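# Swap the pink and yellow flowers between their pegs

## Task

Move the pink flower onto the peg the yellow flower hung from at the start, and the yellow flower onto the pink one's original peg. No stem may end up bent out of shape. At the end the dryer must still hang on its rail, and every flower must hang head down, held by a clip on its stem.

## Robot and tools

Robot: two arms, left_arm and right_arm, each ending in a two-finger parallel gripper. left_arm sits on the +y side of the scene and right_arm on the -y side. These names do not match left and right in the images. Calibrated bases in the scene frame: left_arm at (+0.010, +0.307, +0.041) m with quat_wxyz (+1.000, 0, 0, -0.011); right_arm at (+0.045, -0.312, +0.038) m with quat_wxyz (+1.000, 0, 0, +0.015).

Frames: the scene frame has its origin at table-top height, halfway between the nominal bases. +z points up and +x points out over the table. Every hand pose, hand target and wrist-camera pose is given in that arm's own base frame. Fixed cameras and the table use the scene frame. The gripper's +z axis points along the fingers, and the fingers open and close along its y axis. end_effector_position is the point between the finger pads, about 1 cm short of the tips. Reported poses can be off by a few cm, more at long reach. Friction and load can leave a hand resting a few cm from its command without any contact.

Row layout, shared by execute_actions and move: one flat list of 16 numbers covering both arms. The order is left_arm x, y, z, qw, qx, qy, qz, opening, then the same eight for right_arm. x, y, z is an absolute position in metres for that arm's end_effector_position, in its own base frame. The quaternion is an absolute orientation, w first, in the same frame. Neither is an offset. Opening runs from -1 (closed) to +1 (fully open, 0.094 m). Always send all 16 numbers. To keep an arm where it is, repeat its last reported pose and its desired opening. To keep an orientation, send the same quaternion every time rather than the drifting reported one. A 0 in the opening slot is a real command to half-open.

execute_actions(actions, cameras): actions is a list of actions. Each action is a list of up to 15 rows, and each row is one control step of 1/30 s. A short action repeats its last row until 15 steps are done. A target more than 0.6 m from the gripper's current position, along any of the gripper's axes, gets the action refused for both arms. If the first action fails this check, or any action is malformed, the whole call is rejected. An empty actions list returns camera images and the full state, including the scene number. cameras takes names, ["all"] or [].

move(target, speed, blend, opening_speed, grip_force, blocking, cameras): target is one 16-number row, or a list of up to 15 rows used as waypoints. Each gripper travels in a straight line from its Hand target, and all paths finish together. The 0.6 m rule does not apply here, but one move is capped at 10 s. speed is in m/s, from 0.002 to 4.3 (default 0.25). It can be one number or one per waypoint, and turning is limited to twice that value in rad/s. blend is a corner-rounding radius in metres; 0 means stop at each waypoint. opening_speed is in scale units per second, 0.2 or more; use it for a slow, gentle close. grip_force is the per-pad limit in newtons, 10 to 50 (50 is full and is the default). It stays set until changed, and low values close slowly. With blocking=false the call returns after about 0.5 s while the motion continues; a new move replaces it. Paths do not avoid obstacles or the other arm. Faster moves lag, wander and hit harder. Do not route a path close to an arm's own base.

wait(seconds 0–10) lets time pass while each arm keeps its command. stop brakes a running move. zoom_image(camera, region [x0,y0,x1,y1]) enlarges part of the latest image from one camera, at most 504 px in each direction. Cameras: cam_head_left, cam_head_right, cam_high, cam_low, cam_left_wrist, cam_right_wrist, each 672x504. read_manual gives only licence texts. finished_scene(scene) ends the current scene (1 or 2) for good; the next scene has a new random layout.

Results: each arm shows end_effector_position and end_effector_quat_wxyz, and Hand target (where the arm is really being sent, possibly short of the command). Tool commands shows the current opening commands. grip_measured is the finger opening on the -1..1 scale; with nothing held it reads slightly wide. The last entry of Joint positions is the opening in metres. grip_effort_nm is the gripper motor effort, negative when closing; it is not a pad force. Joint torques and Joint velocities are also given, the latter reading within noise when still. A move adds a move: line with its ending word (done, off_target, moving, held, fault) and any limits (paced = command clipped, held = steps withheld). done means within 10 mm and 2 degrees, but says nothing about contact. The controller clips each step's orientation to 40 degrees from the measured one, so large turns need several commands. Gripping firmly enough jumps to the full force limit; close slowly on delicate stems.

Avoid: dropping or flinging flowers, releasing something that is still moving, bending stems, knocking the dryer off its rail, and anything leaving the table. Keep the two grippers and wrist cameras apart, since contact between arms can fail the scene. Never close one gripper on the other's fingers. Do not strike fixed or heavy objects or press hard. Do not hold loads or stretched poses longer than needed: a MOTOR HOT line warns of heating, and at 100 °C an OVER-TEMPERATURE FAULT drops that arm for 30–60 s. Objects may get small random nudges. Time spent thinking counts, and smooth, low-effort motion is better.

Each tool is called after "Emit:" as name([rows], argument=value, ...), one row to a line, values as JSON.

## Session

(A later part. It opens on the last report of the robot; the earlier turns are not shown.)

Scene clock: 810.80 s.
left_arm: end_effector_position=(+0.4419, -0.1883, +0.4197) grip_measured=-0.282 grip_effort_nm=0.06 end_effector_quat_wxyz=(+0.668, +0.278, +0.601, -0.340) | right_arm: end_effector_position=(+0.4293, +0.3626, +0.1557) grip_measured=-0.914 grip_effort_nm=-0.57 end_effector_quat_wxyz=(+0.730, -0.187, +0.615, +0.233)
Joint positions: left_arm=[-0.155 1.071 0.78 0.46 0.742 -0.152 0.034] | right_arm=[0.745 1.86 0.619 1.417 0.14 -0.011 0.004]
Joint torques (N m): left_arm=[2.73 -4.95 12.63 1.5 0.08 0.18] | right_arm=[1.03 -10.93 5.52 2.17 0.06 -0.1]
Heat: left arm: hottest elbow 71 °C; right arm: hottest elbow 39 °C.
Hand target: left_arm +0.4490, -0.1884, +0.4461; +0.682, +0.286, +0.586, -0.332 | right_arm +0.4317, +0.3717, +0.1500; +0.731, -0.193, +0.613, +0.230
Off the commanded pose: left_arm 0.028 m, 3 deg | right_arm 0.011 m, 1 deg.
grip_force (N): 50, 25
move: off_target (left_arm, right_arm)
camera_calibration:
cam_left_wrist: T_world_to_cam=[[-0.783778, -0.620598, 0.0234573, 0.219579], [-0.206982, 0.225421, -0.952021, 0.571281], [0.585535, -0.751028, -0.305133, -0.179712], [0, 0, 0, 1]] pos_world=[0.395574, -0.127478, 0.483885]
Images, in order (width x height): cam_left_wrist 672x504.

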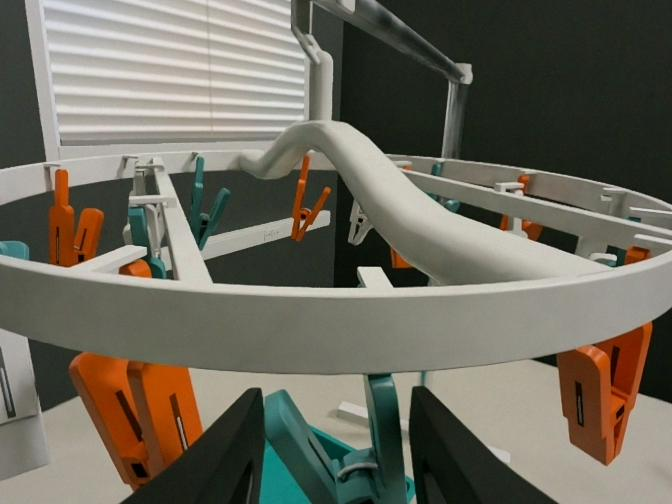

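Emit:
move(target=[0.4505,-0.189,0.4465,0.68171,0.28563,0.58574,-0.33248,-0.7, 0.432,0.372,0.15,0.73059,-0.19329,0.61304,0.23035,-1], speed=0.06, opening_speed=0.35, cameras=["cam_left_wrist","cam_low","cam_head_right","cam_head_left"])

Emit:
zoom_image(camera="cam_left_wrist", region=[200, 260, 480, 470])

Emit:
zoom_image(camera="cam_low", region=[190, 60, 270, 180])

Emit:
zoom_image(camera="cam_head_right", region=[190, 20, 290, 120])

Emit:
zoom_image(camera="cam_head_left", region=[200, 20, 300, 120])

Scene clock: 817.60 s.
left_arm: end_effector_position=(+0.4417, -0.1885, +0.4196) grip_measured=-0.694 grip_effort_nm=-0.73 end_effector_quat_wxyz=(+0.668, +0.279, +0.600, -0.340) | right_arm: end_effector_position=(+0.4293, +0.3626, +0.1557) grip_measured=-0.914 grip_effort_nm=-0.57 end_effector_quat_wxyz=(+0.730, -0.187, +0.615, +0.233)
Joint positions: left_arm=[-0.155 1.071 0.78 0.46 0.743 -0.15 0.014] | right_arm=[0.745 1.86 0.619 1.417 0.14 -0.011 0.004]
Joint velocities: left_arm=[0.005 -0.005 -0.002 -0.002 -0.022 -0.022 0.004] | right_arm=[within noise]
Joint torques (N m): left_arm=[2.84 -5.07 12.62 1.47 0.04 0.15] | right_arm=[1.44 -10.99 5.55 2.22 0.07 -0.11]
Heat: left arm: hottest elbow 72 °C; right arm: hottest elbow 39 °C.
Hand target: left_arm +0.4490, -0.1884, +0.4460; +0.682, +0.285, +0.586, -0.332 | right_arm +0.4317, +0.3717, +0.1500; +0.731, -0.193, +0.613, +0.230
Off the commanded pose: left_arm 0.028 m, 3 deg | right_arm 0.011 m, 1 deg.
grip_force (N): 50, 25
move: off_target (left_arm, right_arm)
camera_calibration:
cam_left_wrist: T_world_to_cam=[[-0.784586, -0.619628, 0.0220387, 0.22043], [-0.205924, 0.226889, -0.951902, 0.570996], [0.584825, -0.751387, -0.30561, -0.179278], [0, 0, 0, 1]] pos_world=[0.395375, -0.127675, 0.483884]
Images, in order (width x height): cam_head_left 672x504, cam_head_right 672x504, cam_low 672x504, cam_left_wrist 672x504.

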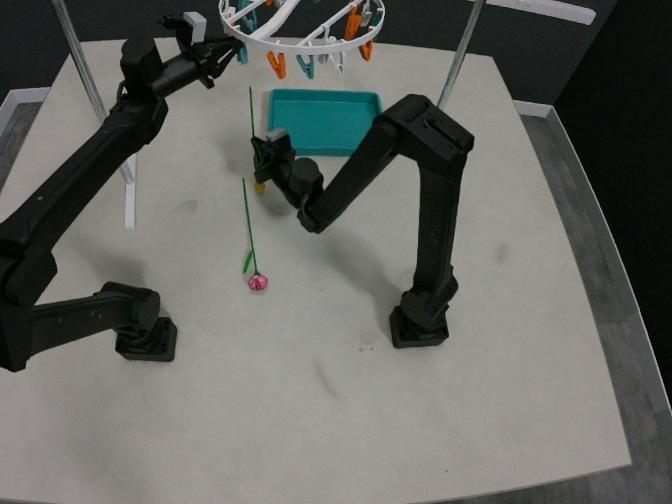

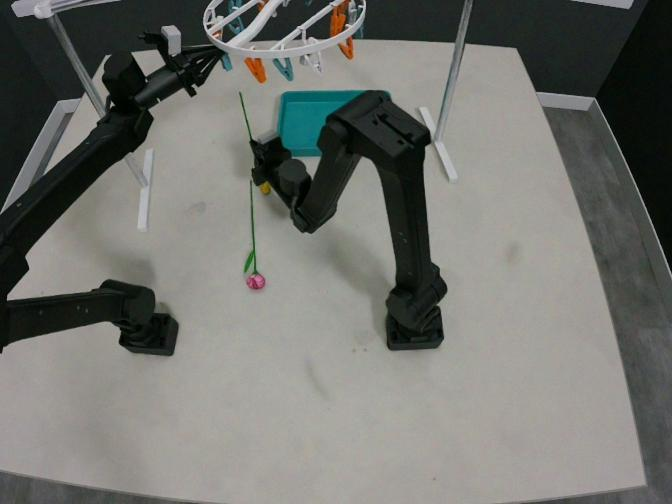

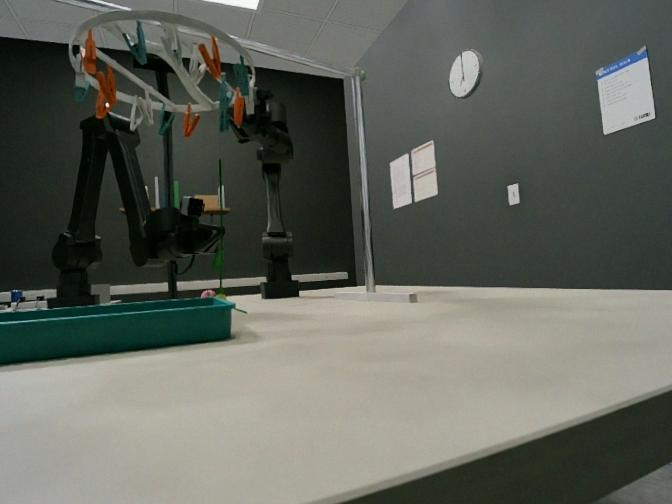

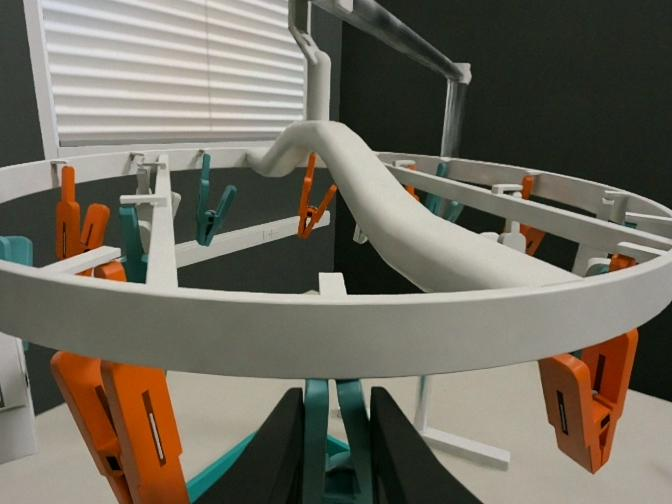

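Scaled by 1.800 from the camera's 672x504 image, which has a finer 960x720 frame.

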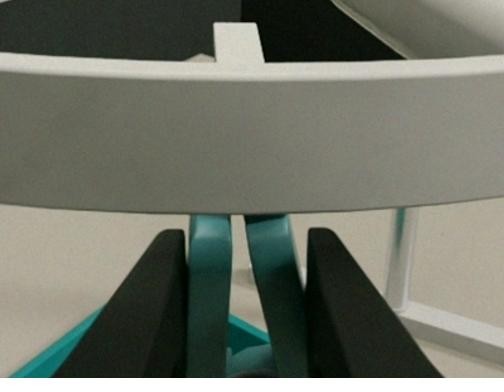

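Scaled by 4.200 from the camera's 672x504 image, which has a finer 960x720 frame.

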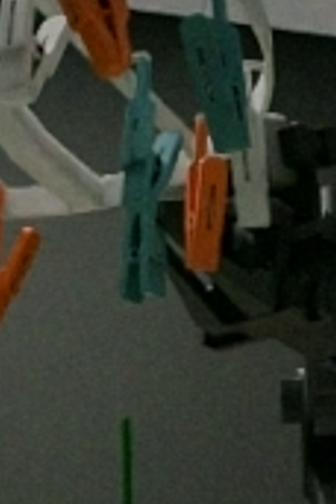

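Scaled by 5.040 from the camera's 672x504 image, which has a finer 960x720 frame.

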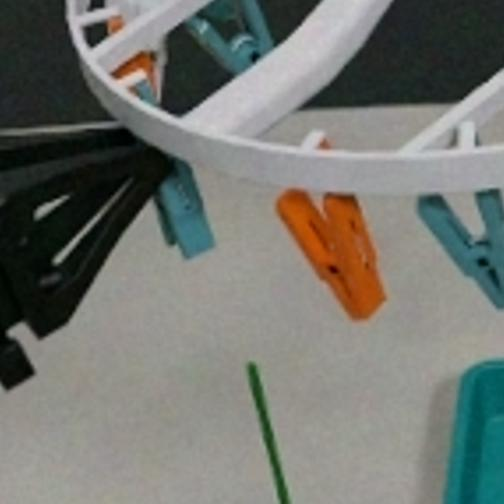

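Scaled by 5.040 from the camera's 672x504 image, which has a finer 960x720 frame.

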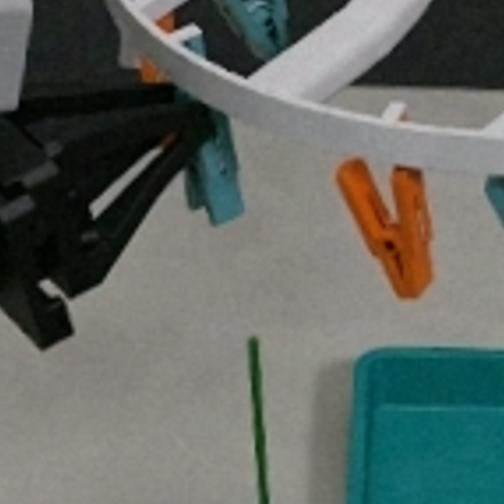

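Emit:
move(target=[0.4505,-0.189,0.4465,0.68171,0.28563,0.58574,-0.33248,-0.7, 0.434,0.39,0.218,0.73059,-0.19329,0.61304,0.23035,-1], speed=0.1, cameras=["cam_low","cam_head_right","cam_head_left","cam_high"])

Emit:
zoom_image(camera="cam_low", region=[200, 90, 260, 180])

Emit:
zoom_image(camera="cam_head_right", region=[200, 40, 260, 100])

Emit:
zoom_image(camera="cam_head_left", region=[215, 35, 275, 95])

Scene clock: 834.27 s.
left_arm: end_effector_position=(+0.4417, -0.1885, +0.4196) grip_measured=-0.700 grip_effort_nm=-0.88 end_effector_quat_wxyz=(+0.668, +0.279, +0.600, -0.340) | right_arm: end_effector_position=(+0.4294, +0.3778, +0.2012) grip_measured=-0.914 grip_effort_nm=-0.57 end_effector_quat_wxyz=(+0.720, -0.192, +0.627, +0.228)
Joint positions: left_arm=[-0.155 1.071 0.78 0.46 0.743 -0.15 0.014] | right_arm=[0.773 1.698 0.65 1.192 0.168 -0.014 0.004]
Joint torques (N m): left_arm=[2.73 -4.95 12.62 1.47 0.03 0.16] | right_arm=[1.49 -13.33 7.95 1.68 0.08 -0.12]
Heat: left arm: hottest elbow 75 °C; right arm: hottest elbow 39 °C.
Hand target: left_arm +0.4490, -0.1884, +0.4460; +0.682, +0.285, +0.586, -0.332 | right_arm +0.4334, +0.3894, +0.2181; +0.731, -0.193, +0.613, +0.230
Off the commanded pose: left_arm 0.028 m, 3 deg | right_arm 0.021 m, 2 deg.
grip_force (N): 50, 25
move: off_target (left_arm, right_arm)
Images, in order (width x height): cam_head_left 672x504, cam_head_right 672x504, cam_high 672x504, cam_low 672x504.

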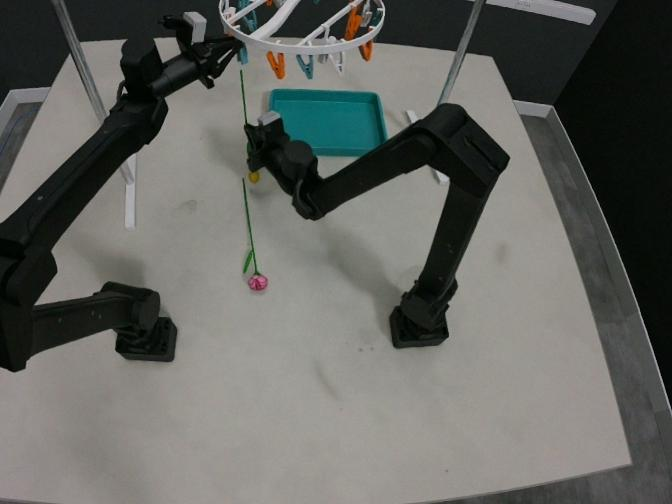

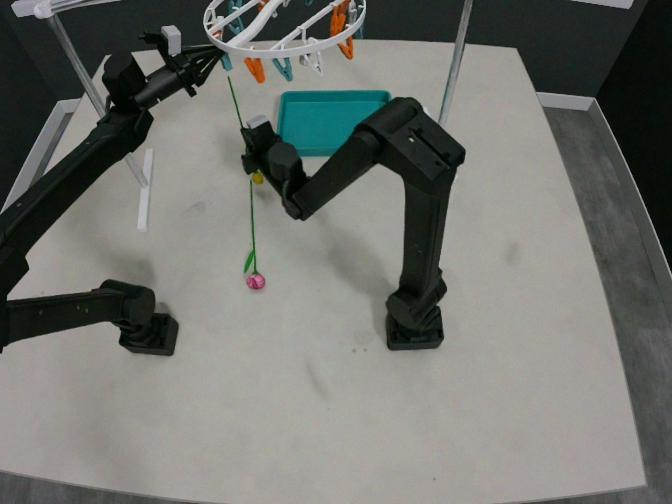

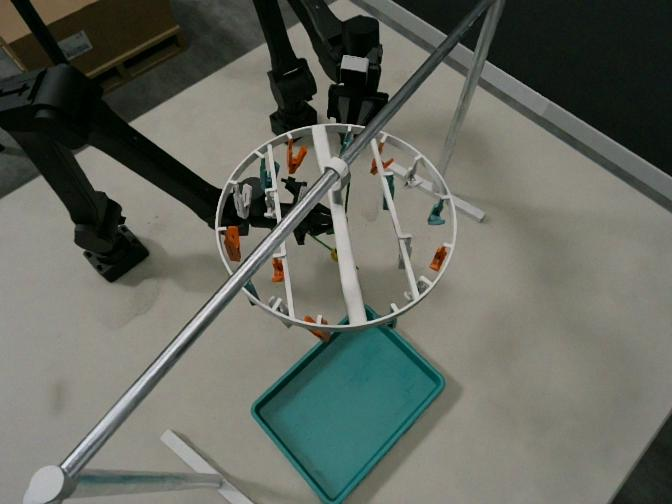

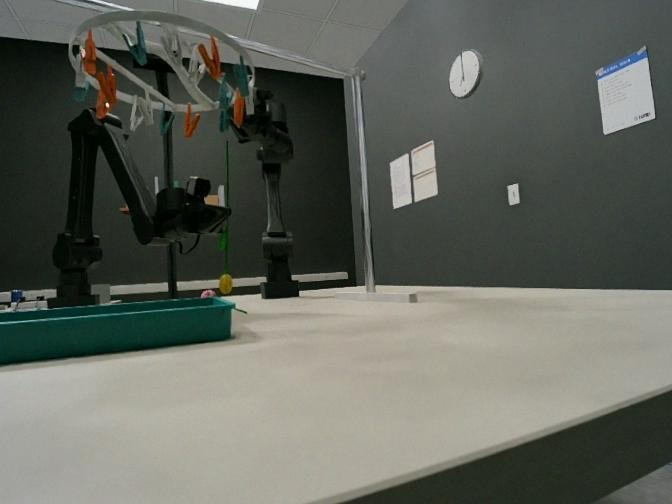

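Scaled by 5.600 from the camera's 672x504 image, which has a finer 960x720 frame.

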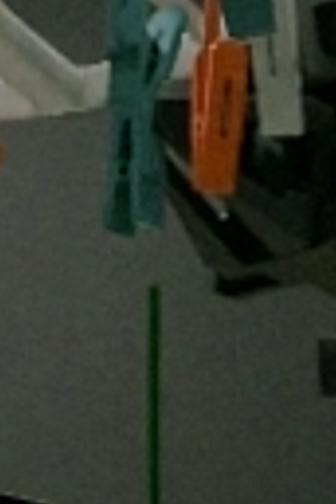

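Scaled by 8.400 from the camera's 672x504 image, which has a finer 960x720 frame.

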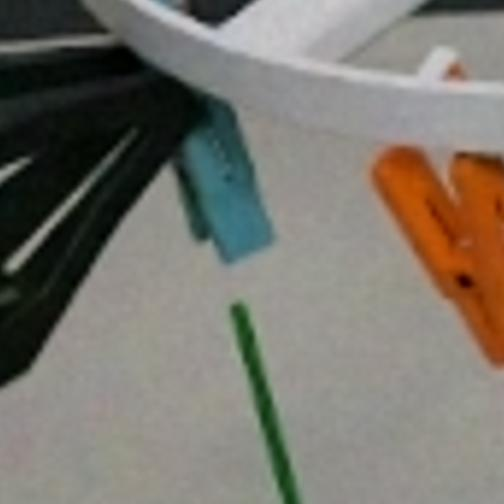

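Scaled by 8.400 from the camera's 672x504 image, which has a finer 960x720 frame.

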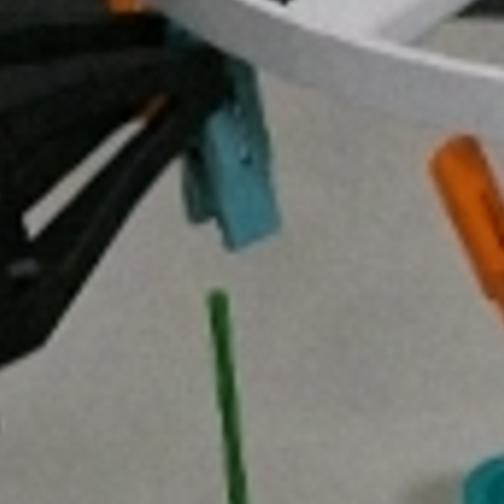

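Emit:
move(target=[0.4505,-0.189,0.4465,0.68171,0.28563,0.58574,-0.33248,-0.7, 0.4325,0.382,0.236,0.73059,-0.19329,0.61304,0.23035,-1], speed=0.08, cameras=["cam_low","cam_head_right","cam_head_left"])

Emit:
zoom_image(camera="cam_low", region=[200, 90, 260, 180])

Emit:
zoom_image(camera="cam_head_right", region=[200, 40, 260, 100])

Emit:
zoom_image(camera="cam_head_left", region=[215, 35, 275, 95])

Scene clock: 867.67 s.
left_arm: end_effector_position=(+0.4417, -0.1885, +0.4196) grip_measured=-0.697 grip_effort_nm=-0.83 end_effector_quat_wxyz=(+0.668, +0.279, +0.600, -0.339) | right_arm: end_effector_position=(+0.4266, +0.3766, +0.2211) grip_measured=-0.914 grip_effort_nm=-0.57 end_effector_quat_wxyz=(+0.721, -0.193, +0.624, +0.231)
Joint positions: left_arm=[-0.155 1.071 0.78 0.46 0.743 -0.15 0.014] | right_arm=[0.773 1.638 0.65 1.138 0.161 -0.014 0.004]
Joint torques (N m): left_arm=[2.78 -4.89 12.63 1.47 0.02 0.15] | right_arm=[0.5 -13.16 7.65 1.68 -0.1 -0.09]
Heat: left arm: hottest elbow 77 °C; right arm: hottest elbow 43 °C.
Hand target: left_arm +0.4490, -0.1884, +0.4460; +0.682, +0.285, +0.586, -0.332 | right_arm +0.4321, +0.3816, +0.2362; +0.731, -0.193, +0.613, +0.230
Off the commanded pose: left_arm 0.028 m, 3 deg | right_arm 0.017 m, 2 deg.
grip_force (N): 50, 25
move: off_target (left_arm, right_arm)
Images, in order (width x height): cam_head_left 672x504, cam_head_right 672x504, cam_low 672x504.

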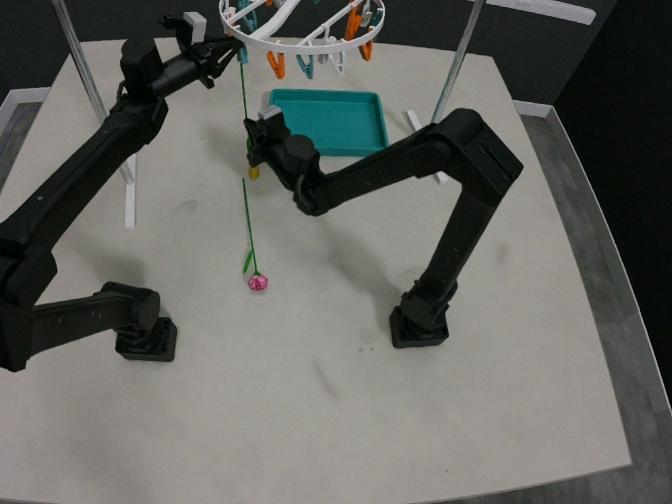

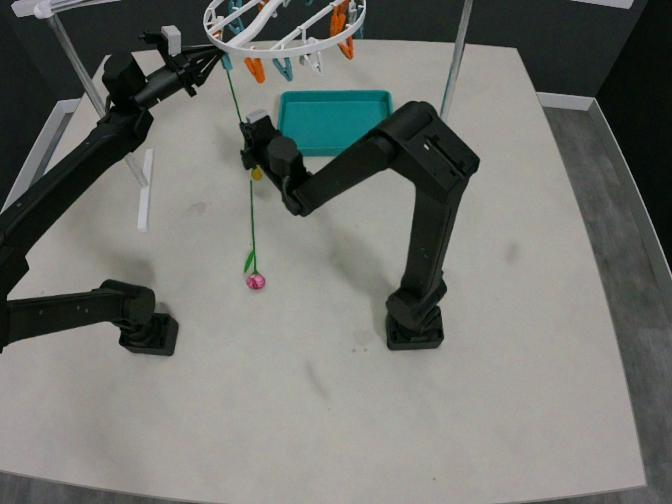

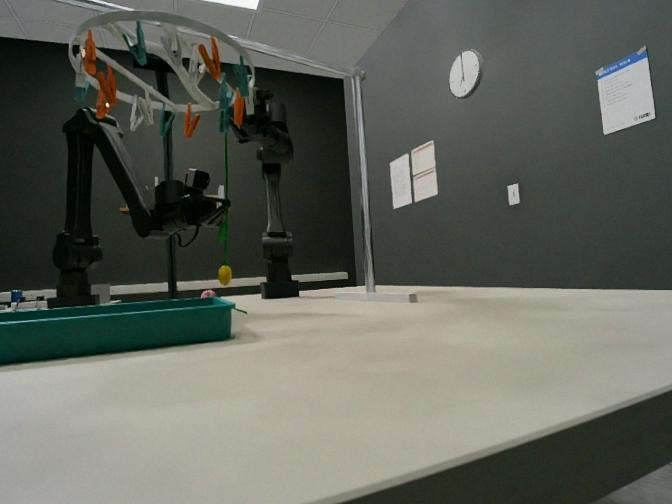

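Scaled by 5.600 from the camera's 672x504 image, which has a finer 960x720 frame.

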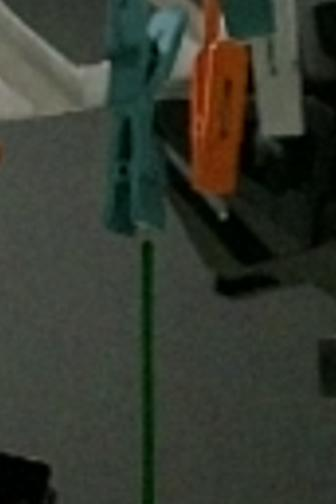

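Scaled by 8.400 from the camera's 672x504 image, which has a finer 960x720 frame.

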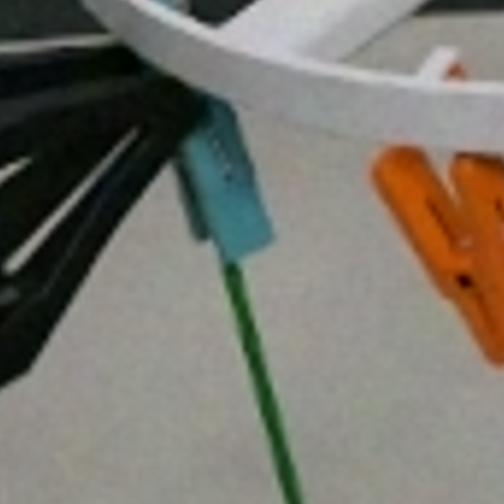

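Scaled by 8.400 from the camera's 672x504 image, which has a finer 960x720 frame.

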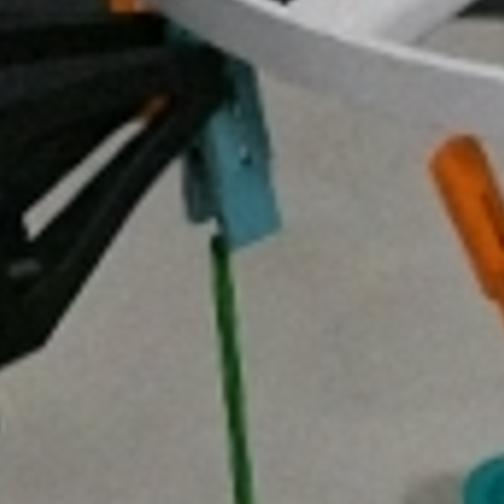

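Emit:
move(target=[0.4505,-0.189,0.4465,0.68171,0.28563,0.58574,-0.33248,-0.7, 0.4288,0.379,0.2455,0.73059,-0.19329,0.61304,0.23035,-1], speed=0.08, cameras=["cam_low","cam_head_right","cam_head_left"])

Emit:
zoom_image(camera="cam_low", region=[200, 90, 260, 180])

Emit:
zoom_image(camera="cam_head_right", region=[200, 40, 260, 100])

Emit:
zoom_image(camera="cam_head_left", region=[215, 35, 275, 95])

Scene clock: 890.67 s.
left_arm: end_effector_position=(+0.4418, -0.1885, +0.4205) grip_measured=-0.699 grip_effort_nm=-0.88 end_effector_quat_wxyz=(+0.669, +0.279, +0.600, -0.339) | right_arm: end_effector_position=(+0.4257, +0.3757, +0.2279) grip_measured=-0.914 grip_effort_nm=-0.57 end_effector_quat_wxyz=(+0.720, -0.194, +0.626, +0.230)
Joint positions: left_arm=[-0.155 1.071 0.782 0.46 0.743 -0.149 0.014] | right_arm=[0.773 1.612 0.65 1.106 0.161 -0.014 0.004]
Joint velocities: left_arm=[-0.015 -0.005 -0.002 -0.007 0.037 0.051 0.013] | right_arm=[within noise]
Joint torques (N m): left_arm=[2.78 -4.89 12.52 1.48 0.02 0.15] | right_arm=[0.56 -13.92 7.36 1.81 -0.06 -0.1]
Heat: left arm: hottest elbow 78 °C; right arm: hottest elbow 44 °C.
Hand target: left_arm +0.4490, -0.1884, +0.4460; +0.682, +0.285, +0.586, -0.332 | right_arm +0.4285, +0.3787, +0.2455; +0.731, -0.193, +0.613, +0.230
Off the commanded pose: left_arm 0.027 m, 2 deg | right_arm 0.018 m, 2 deg.
grip_force (N): 50, 25
move: off_target (left_arm, right_arm)
Images, in order (width x height): cam_head_left 672x504, cam_head_right 672x504, cam_low 672x504.

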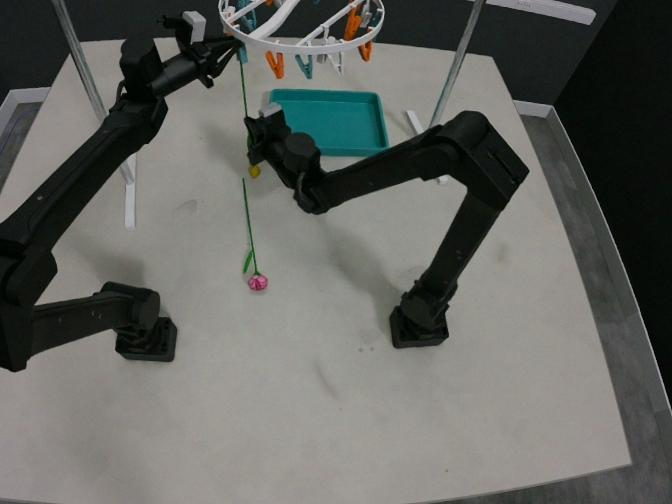

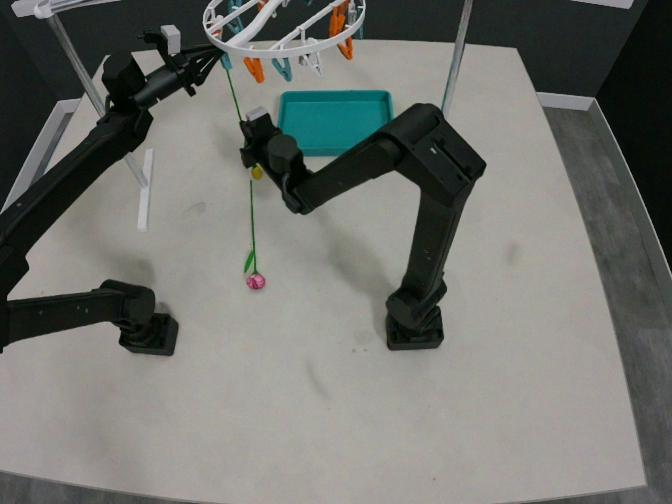

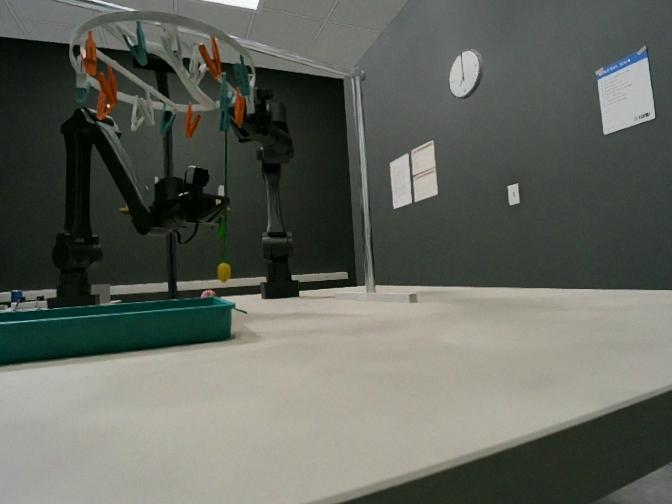

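Scaled by 5.600 from the camera's 672x504 image, which has a finer 960x720 frame.

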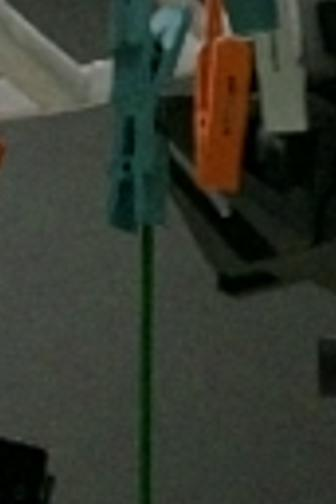

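Scaled by 8.400 from the camera's 672x504 image, which has a finer 960x720 frame.

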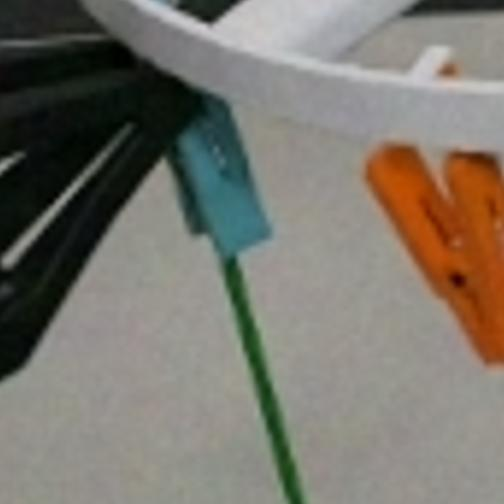

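Scaled by 8.400 from the camera's 672x504 image, which has a finer 960x720 frame.

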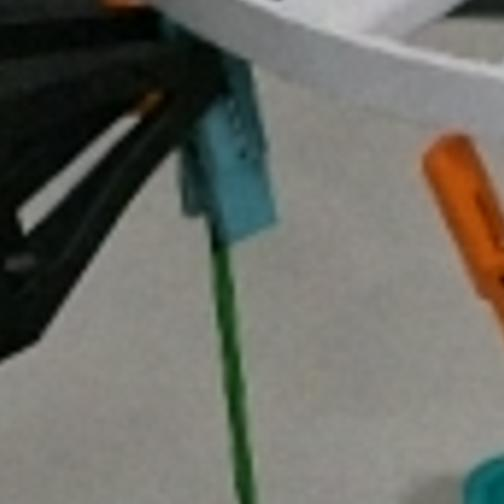

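Emit:
move(target=[0.4505,-0.189,0.4465,0.68171,0.28563,0.58574,-0.33248,-0.7, 0.4188,0.3705,0.236,0.73059,-0.19329,0.61304,0.23035,-1], speed=0.06, cameras=["cam_low","cam_head_left"])

Emit:
zoom_image(camera="cam_low", region=[200, 90, 260, 180])

Emit:
zoom_image(camera="cam_head_left", region=[215, 35, 275, 95])

Scene clock: 897.90 s.
left_arm: end_effector_position=(+0.4418, -0.1885, +0.4205) grip_measured=-0.694 grip_effort_nm=-0.75 end_effector_quat_wxyz=(+0.669, +0.279, +0.600, -0.339) | right_arm: end_effector_position=(+0.4226, +0.3727, +0.2293) grip_measured=-0.914 grip_effort_nm=-0.57 end_effector_quat_wxyz=(+0.723, -0.192, +0.622, +0.232)
Joint positions: left_arm=[-0.155 1.071 0.782 0.46 0.743 -0.149 0.014] | right_arm=[0.773 1.608 0.638 1.126 0.161 -0.014 0.004]
Joint torques (N m): left_arm=[2.61 -4.89 12.53 1.5 0.03 0.15] | right_arm=[0.85 -13.16 5.09 2.7 0.03 -0.1]
Heat: left arm: hottest elbow 76 °C; right arm: hottest elbow 44 °C.
Hand target: left_arm +0.4490, -0.1884, +0.4460; +0.682, +0.285, +0.586, -0.332 | right_arm +0.4189, +0.3705, +0.2360; +0.731, -0.193, +0.613, +0.230
Off the commanded pose: left_arm 0.027 m, 2 deg | right_arm 0.008 m, 1 deg.
grip_force (N): 50, 25
move: off_target (left_arm)
Images, in order (width x height): cam_head_left 672x504, cam_low 672x504.

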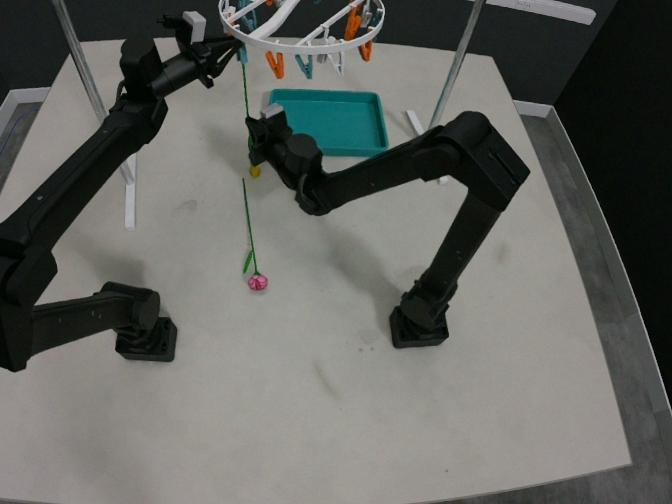

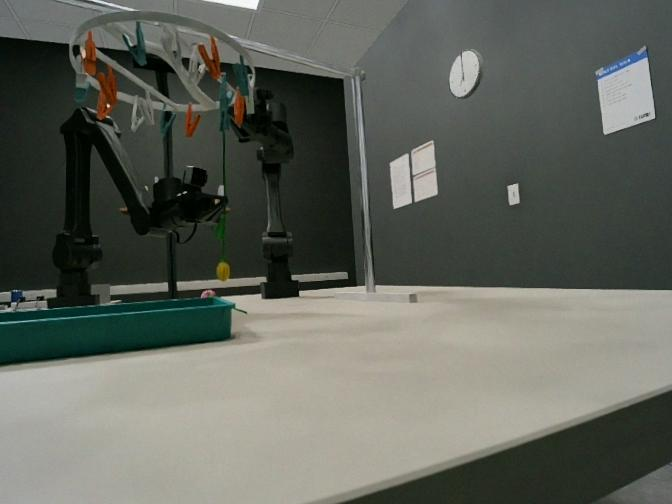

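Scaled by 5.600 from the camera's 672x504 image, which has a finer 960x720 frame.

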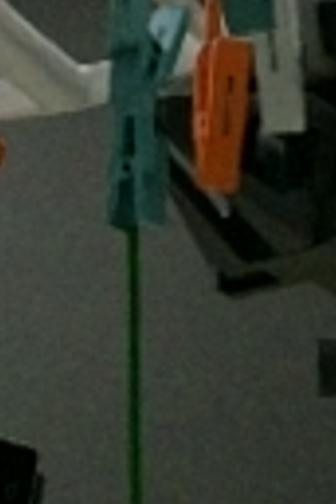

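Scaled by 8.400 from the camera's 672x504 image, which has a finer 960x720 frame.

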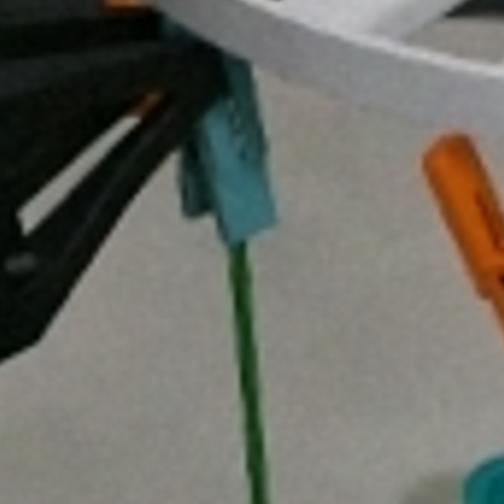

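Emit:
zoom_image(camera="cam_low", region=[212, 112, 236, 142])

Emit:
zoom_image(camera="cam_head_left", region=[230, 50, 255, 75])

Scaled by 16.800 from the camera's 672x504 image, which has a finer 960x720 frame.

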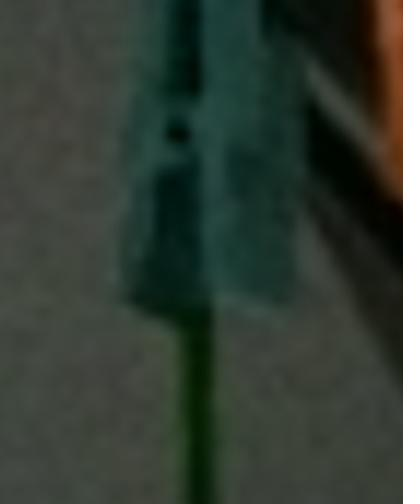

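Scaled by 20.160 from the camera's 672x504 image, which has a finer 960x720 frame.

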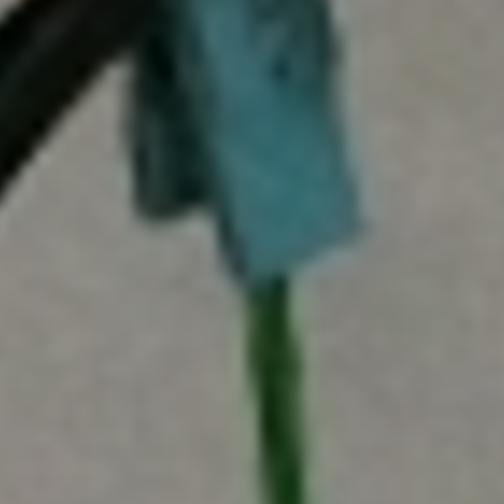

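Emit:
move(target=[0.4505,-0.189,0.4465,0.68171,0.28563,0.58574,-0.33248,-0.7, 0.4192,0.3709,0.2445,0.73059,-0.19329,0.61304,0.23035,-1], speed=0.05, cameras=["cam_low","cam_head_left","cam_head_right"])

Emit:
zoom_image(camera="cam_low", region=[212, 112, 236, 142])

Emit:
zoom_image(camera="cam_head_left", region=[230, 50, 255, 75])

Emit:
zoom_image(camera="cam_head_right", region=[215, 55, 240, 80])

Scene clock: 914.83 s.
left_arm: end_effector_position=(+0.4418, -0.1885, +0.4205) grip_measured=-0.695 grip_effort_nm=-0.75 end_effector_quat_wxyz=(+0.669, +0.279, +0.600, -0.339) | right_arm: end_effector_position=(+0.4209, +0.3711, +0.2412) grip_measured=-0.914 grip_effort_nm=-0.57 end_effector_quat_wxyz=(+0.729, -0.189, +0.615, +0.235)
Joint positions: left_arm=[-0.155 1.071 0.782 0.46 0.743 -0.149 0.014] | right_arm=[0.773 1.584 0.638 1.121 0.161 -0.014 0.004]
Joint velocities: left_arm=[-0.005 -0.015 -0.007 0.007 0.007 -0.081 0.007] | right_arm=[within noise]
Joint torques (N m): left_arm=[2.78 -4.95 12.55 1.44 0.01 0.15] | right_arm=[0.73 -12.86 5.72 1.68 0.02 -0.1]
Heat: left arm: hottest elbow 74 °C; right arm: hottest elbow 43 °C.
Hand target: left_arm +0.4490, -0.1884, +0.4460; +0.682, +0.285, +0.586, -0.332 | right_arm +0.4193, +0.3709, +0.2445; +0.731, -0.193, +0.613, +0.230
Off the commanded pose: left_arm 0.027 m, 2 deg | right_arm 0.004 m, 1 deg.
grip_force (N): 50, 25
move: off_target (left_arm)
Images, in order (width x height): cam_head_left 672x504, cam_head_right 672x504, cam_low 672x504.

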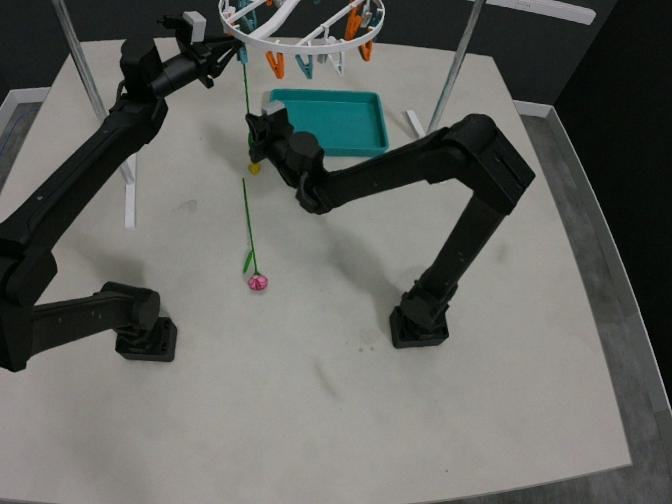

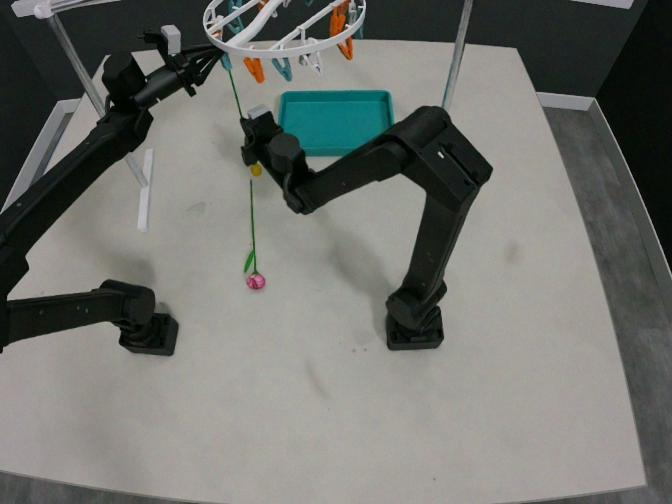

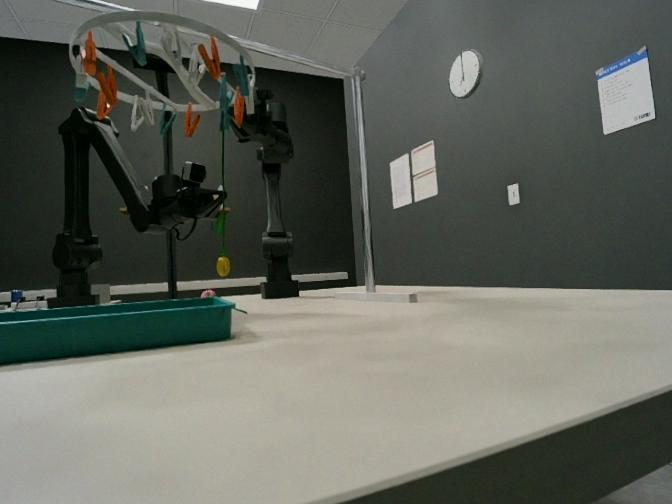

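Scaled by 16.800 from the camera's 672x504 image, which has a finer 960x720 frame.

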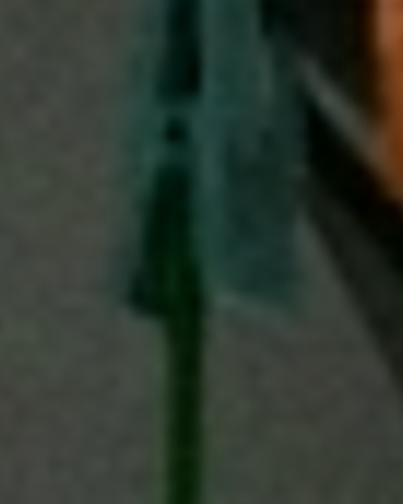

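Scaled by 20.160 from the camera's 672x504 image, which has a finer 960x720 frame.

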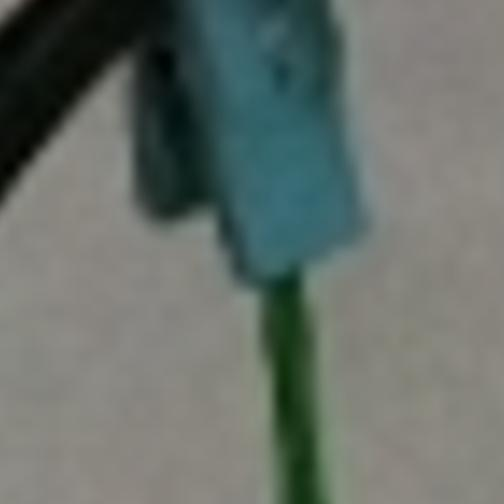

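Scaled by 20.160 from the camera's 672x504 image, which has a finer 960x720 frame.

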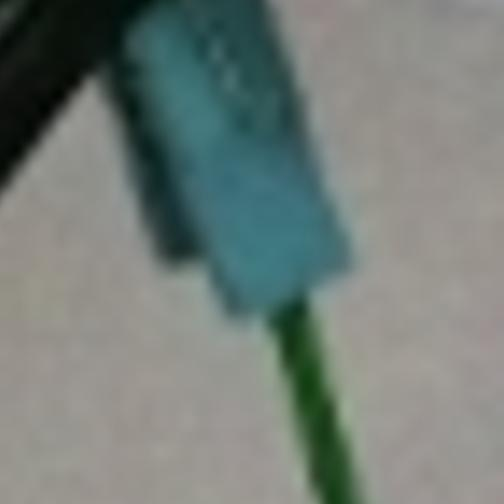

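Emit:
move(target=[0.4505,-0.189,0.4465,0.68171,0.28563,0.58574,-0.33248,-0.7, 0.4205,0.3745,0.2505,0.73059,-0.19329,0.61304,0.23035,-1], speed=0.05, cameras=["cam_low","cam_head_left","cam_head_right","cam_high"])

Emit:
zoom_image(camera="cam_low", region=[212, 112, 236, 142])

Emit:
zoom_image(camera="cam_head_left", region=[230, 50, 255, 75])

Emit:
zoom_image(camera="cam_head_right", region=[215, 55, 240, 80])

Scene clock: 927.67 s.
left_arm: end_effector_position=(+0.4418, -0.1885, +0.4205) grip_measured=-0.696 grip_effort_nm=-0.84 end_effector_quat_wxyz=(+0.669, +0.279, +0.600, -0.339) | right_arm: end_effector_position=(+0.4212, +0.3707, +0.2406) grip_measured=-0.914 grip_effort_nm=-0.58 end_effector_quat_wxyz=(+0.725, -0.190, +0.620, +0.232)
Joint positions: left_arm=[-0.155 1.071 0.782 0.46 0.743 -0.149 0.014] | right_arm=[0.773 1.575 0.638 1.098 0.164 -0.014 0.004]
Joint velocities: left_arm=[0.015 -0.015 -0.002 -0.012 -0.066 -0.051 -0.005] | right_arm=[within noise]
Joint torques (N m): left_arm=[2.78 -4.89 12.52 1.47 0.02 0.15] | right_arm=[1.08 -13.04 6.79 1.66 0.1 -0.12]
Heat: left arm: hottest elbow 73 °C; right arm: hottest elbow 43 °C.
Hand target: left_arm +0.4490, -0.1884, +0.4460; +0.682, +0.285, +0.586, -0.332 | right_arm +0.4205, +0.3743, +0.2505; +0.731, -0.193, +0.613, +0.230
Off the commanded pose: left_arm 0.027 m, 2 deg | right_arm 0.011 m, 1 deg.
grip_force (N): 50, 25
move: off_target (left_arm, right_arm)
Images, in order (width x height): cam_head_left 672x504, cam_head_right 672x504, cam_high 672x504, cam_low 672x504.

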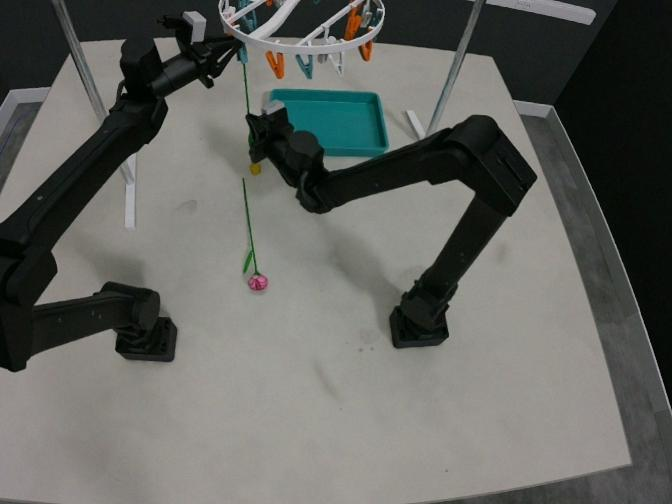

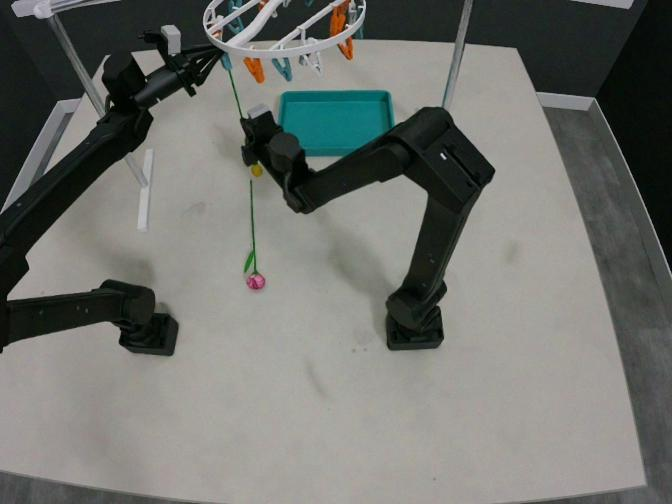

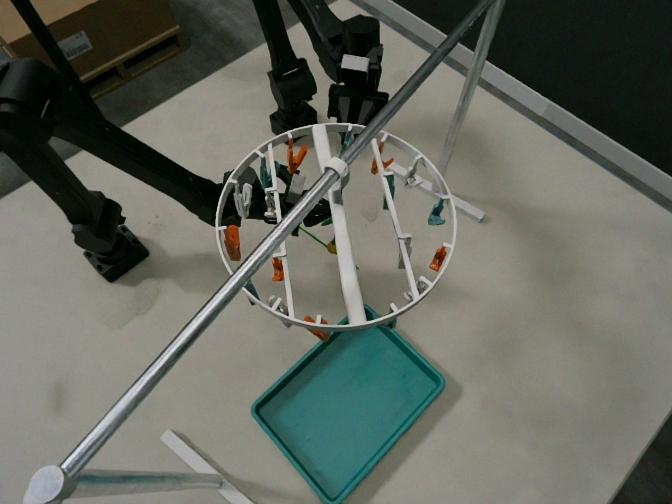

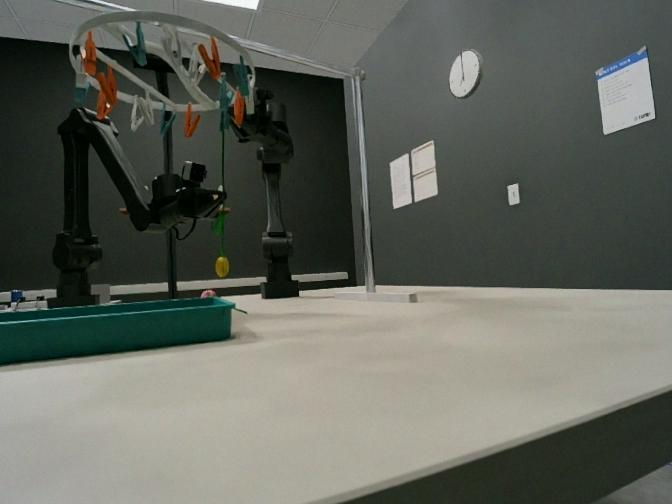

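Scaled by 16.800 from the camera's 672x504 image, which has a finer 960x720 frame.

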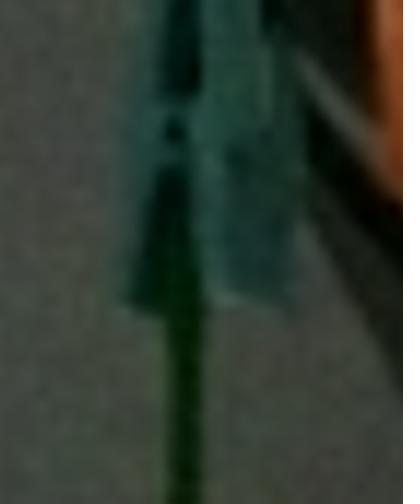

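Scaled by 20.160 from the camera's 672x504 image, which has a finer 960x720 frame.

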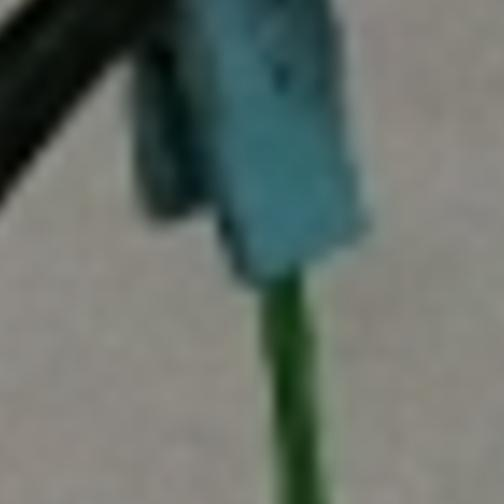

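Scaled by 20.160 from the camera's 672x504 image, which has a finer 960x720 frame.

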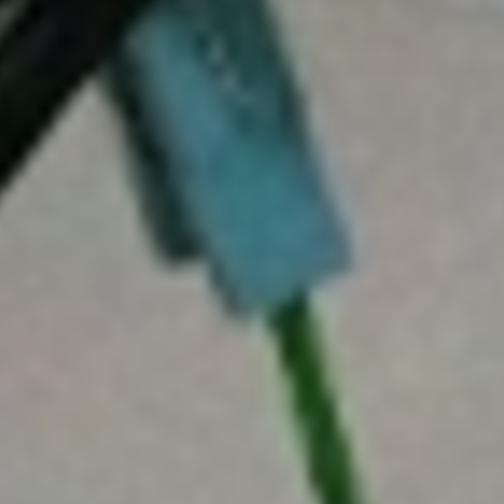

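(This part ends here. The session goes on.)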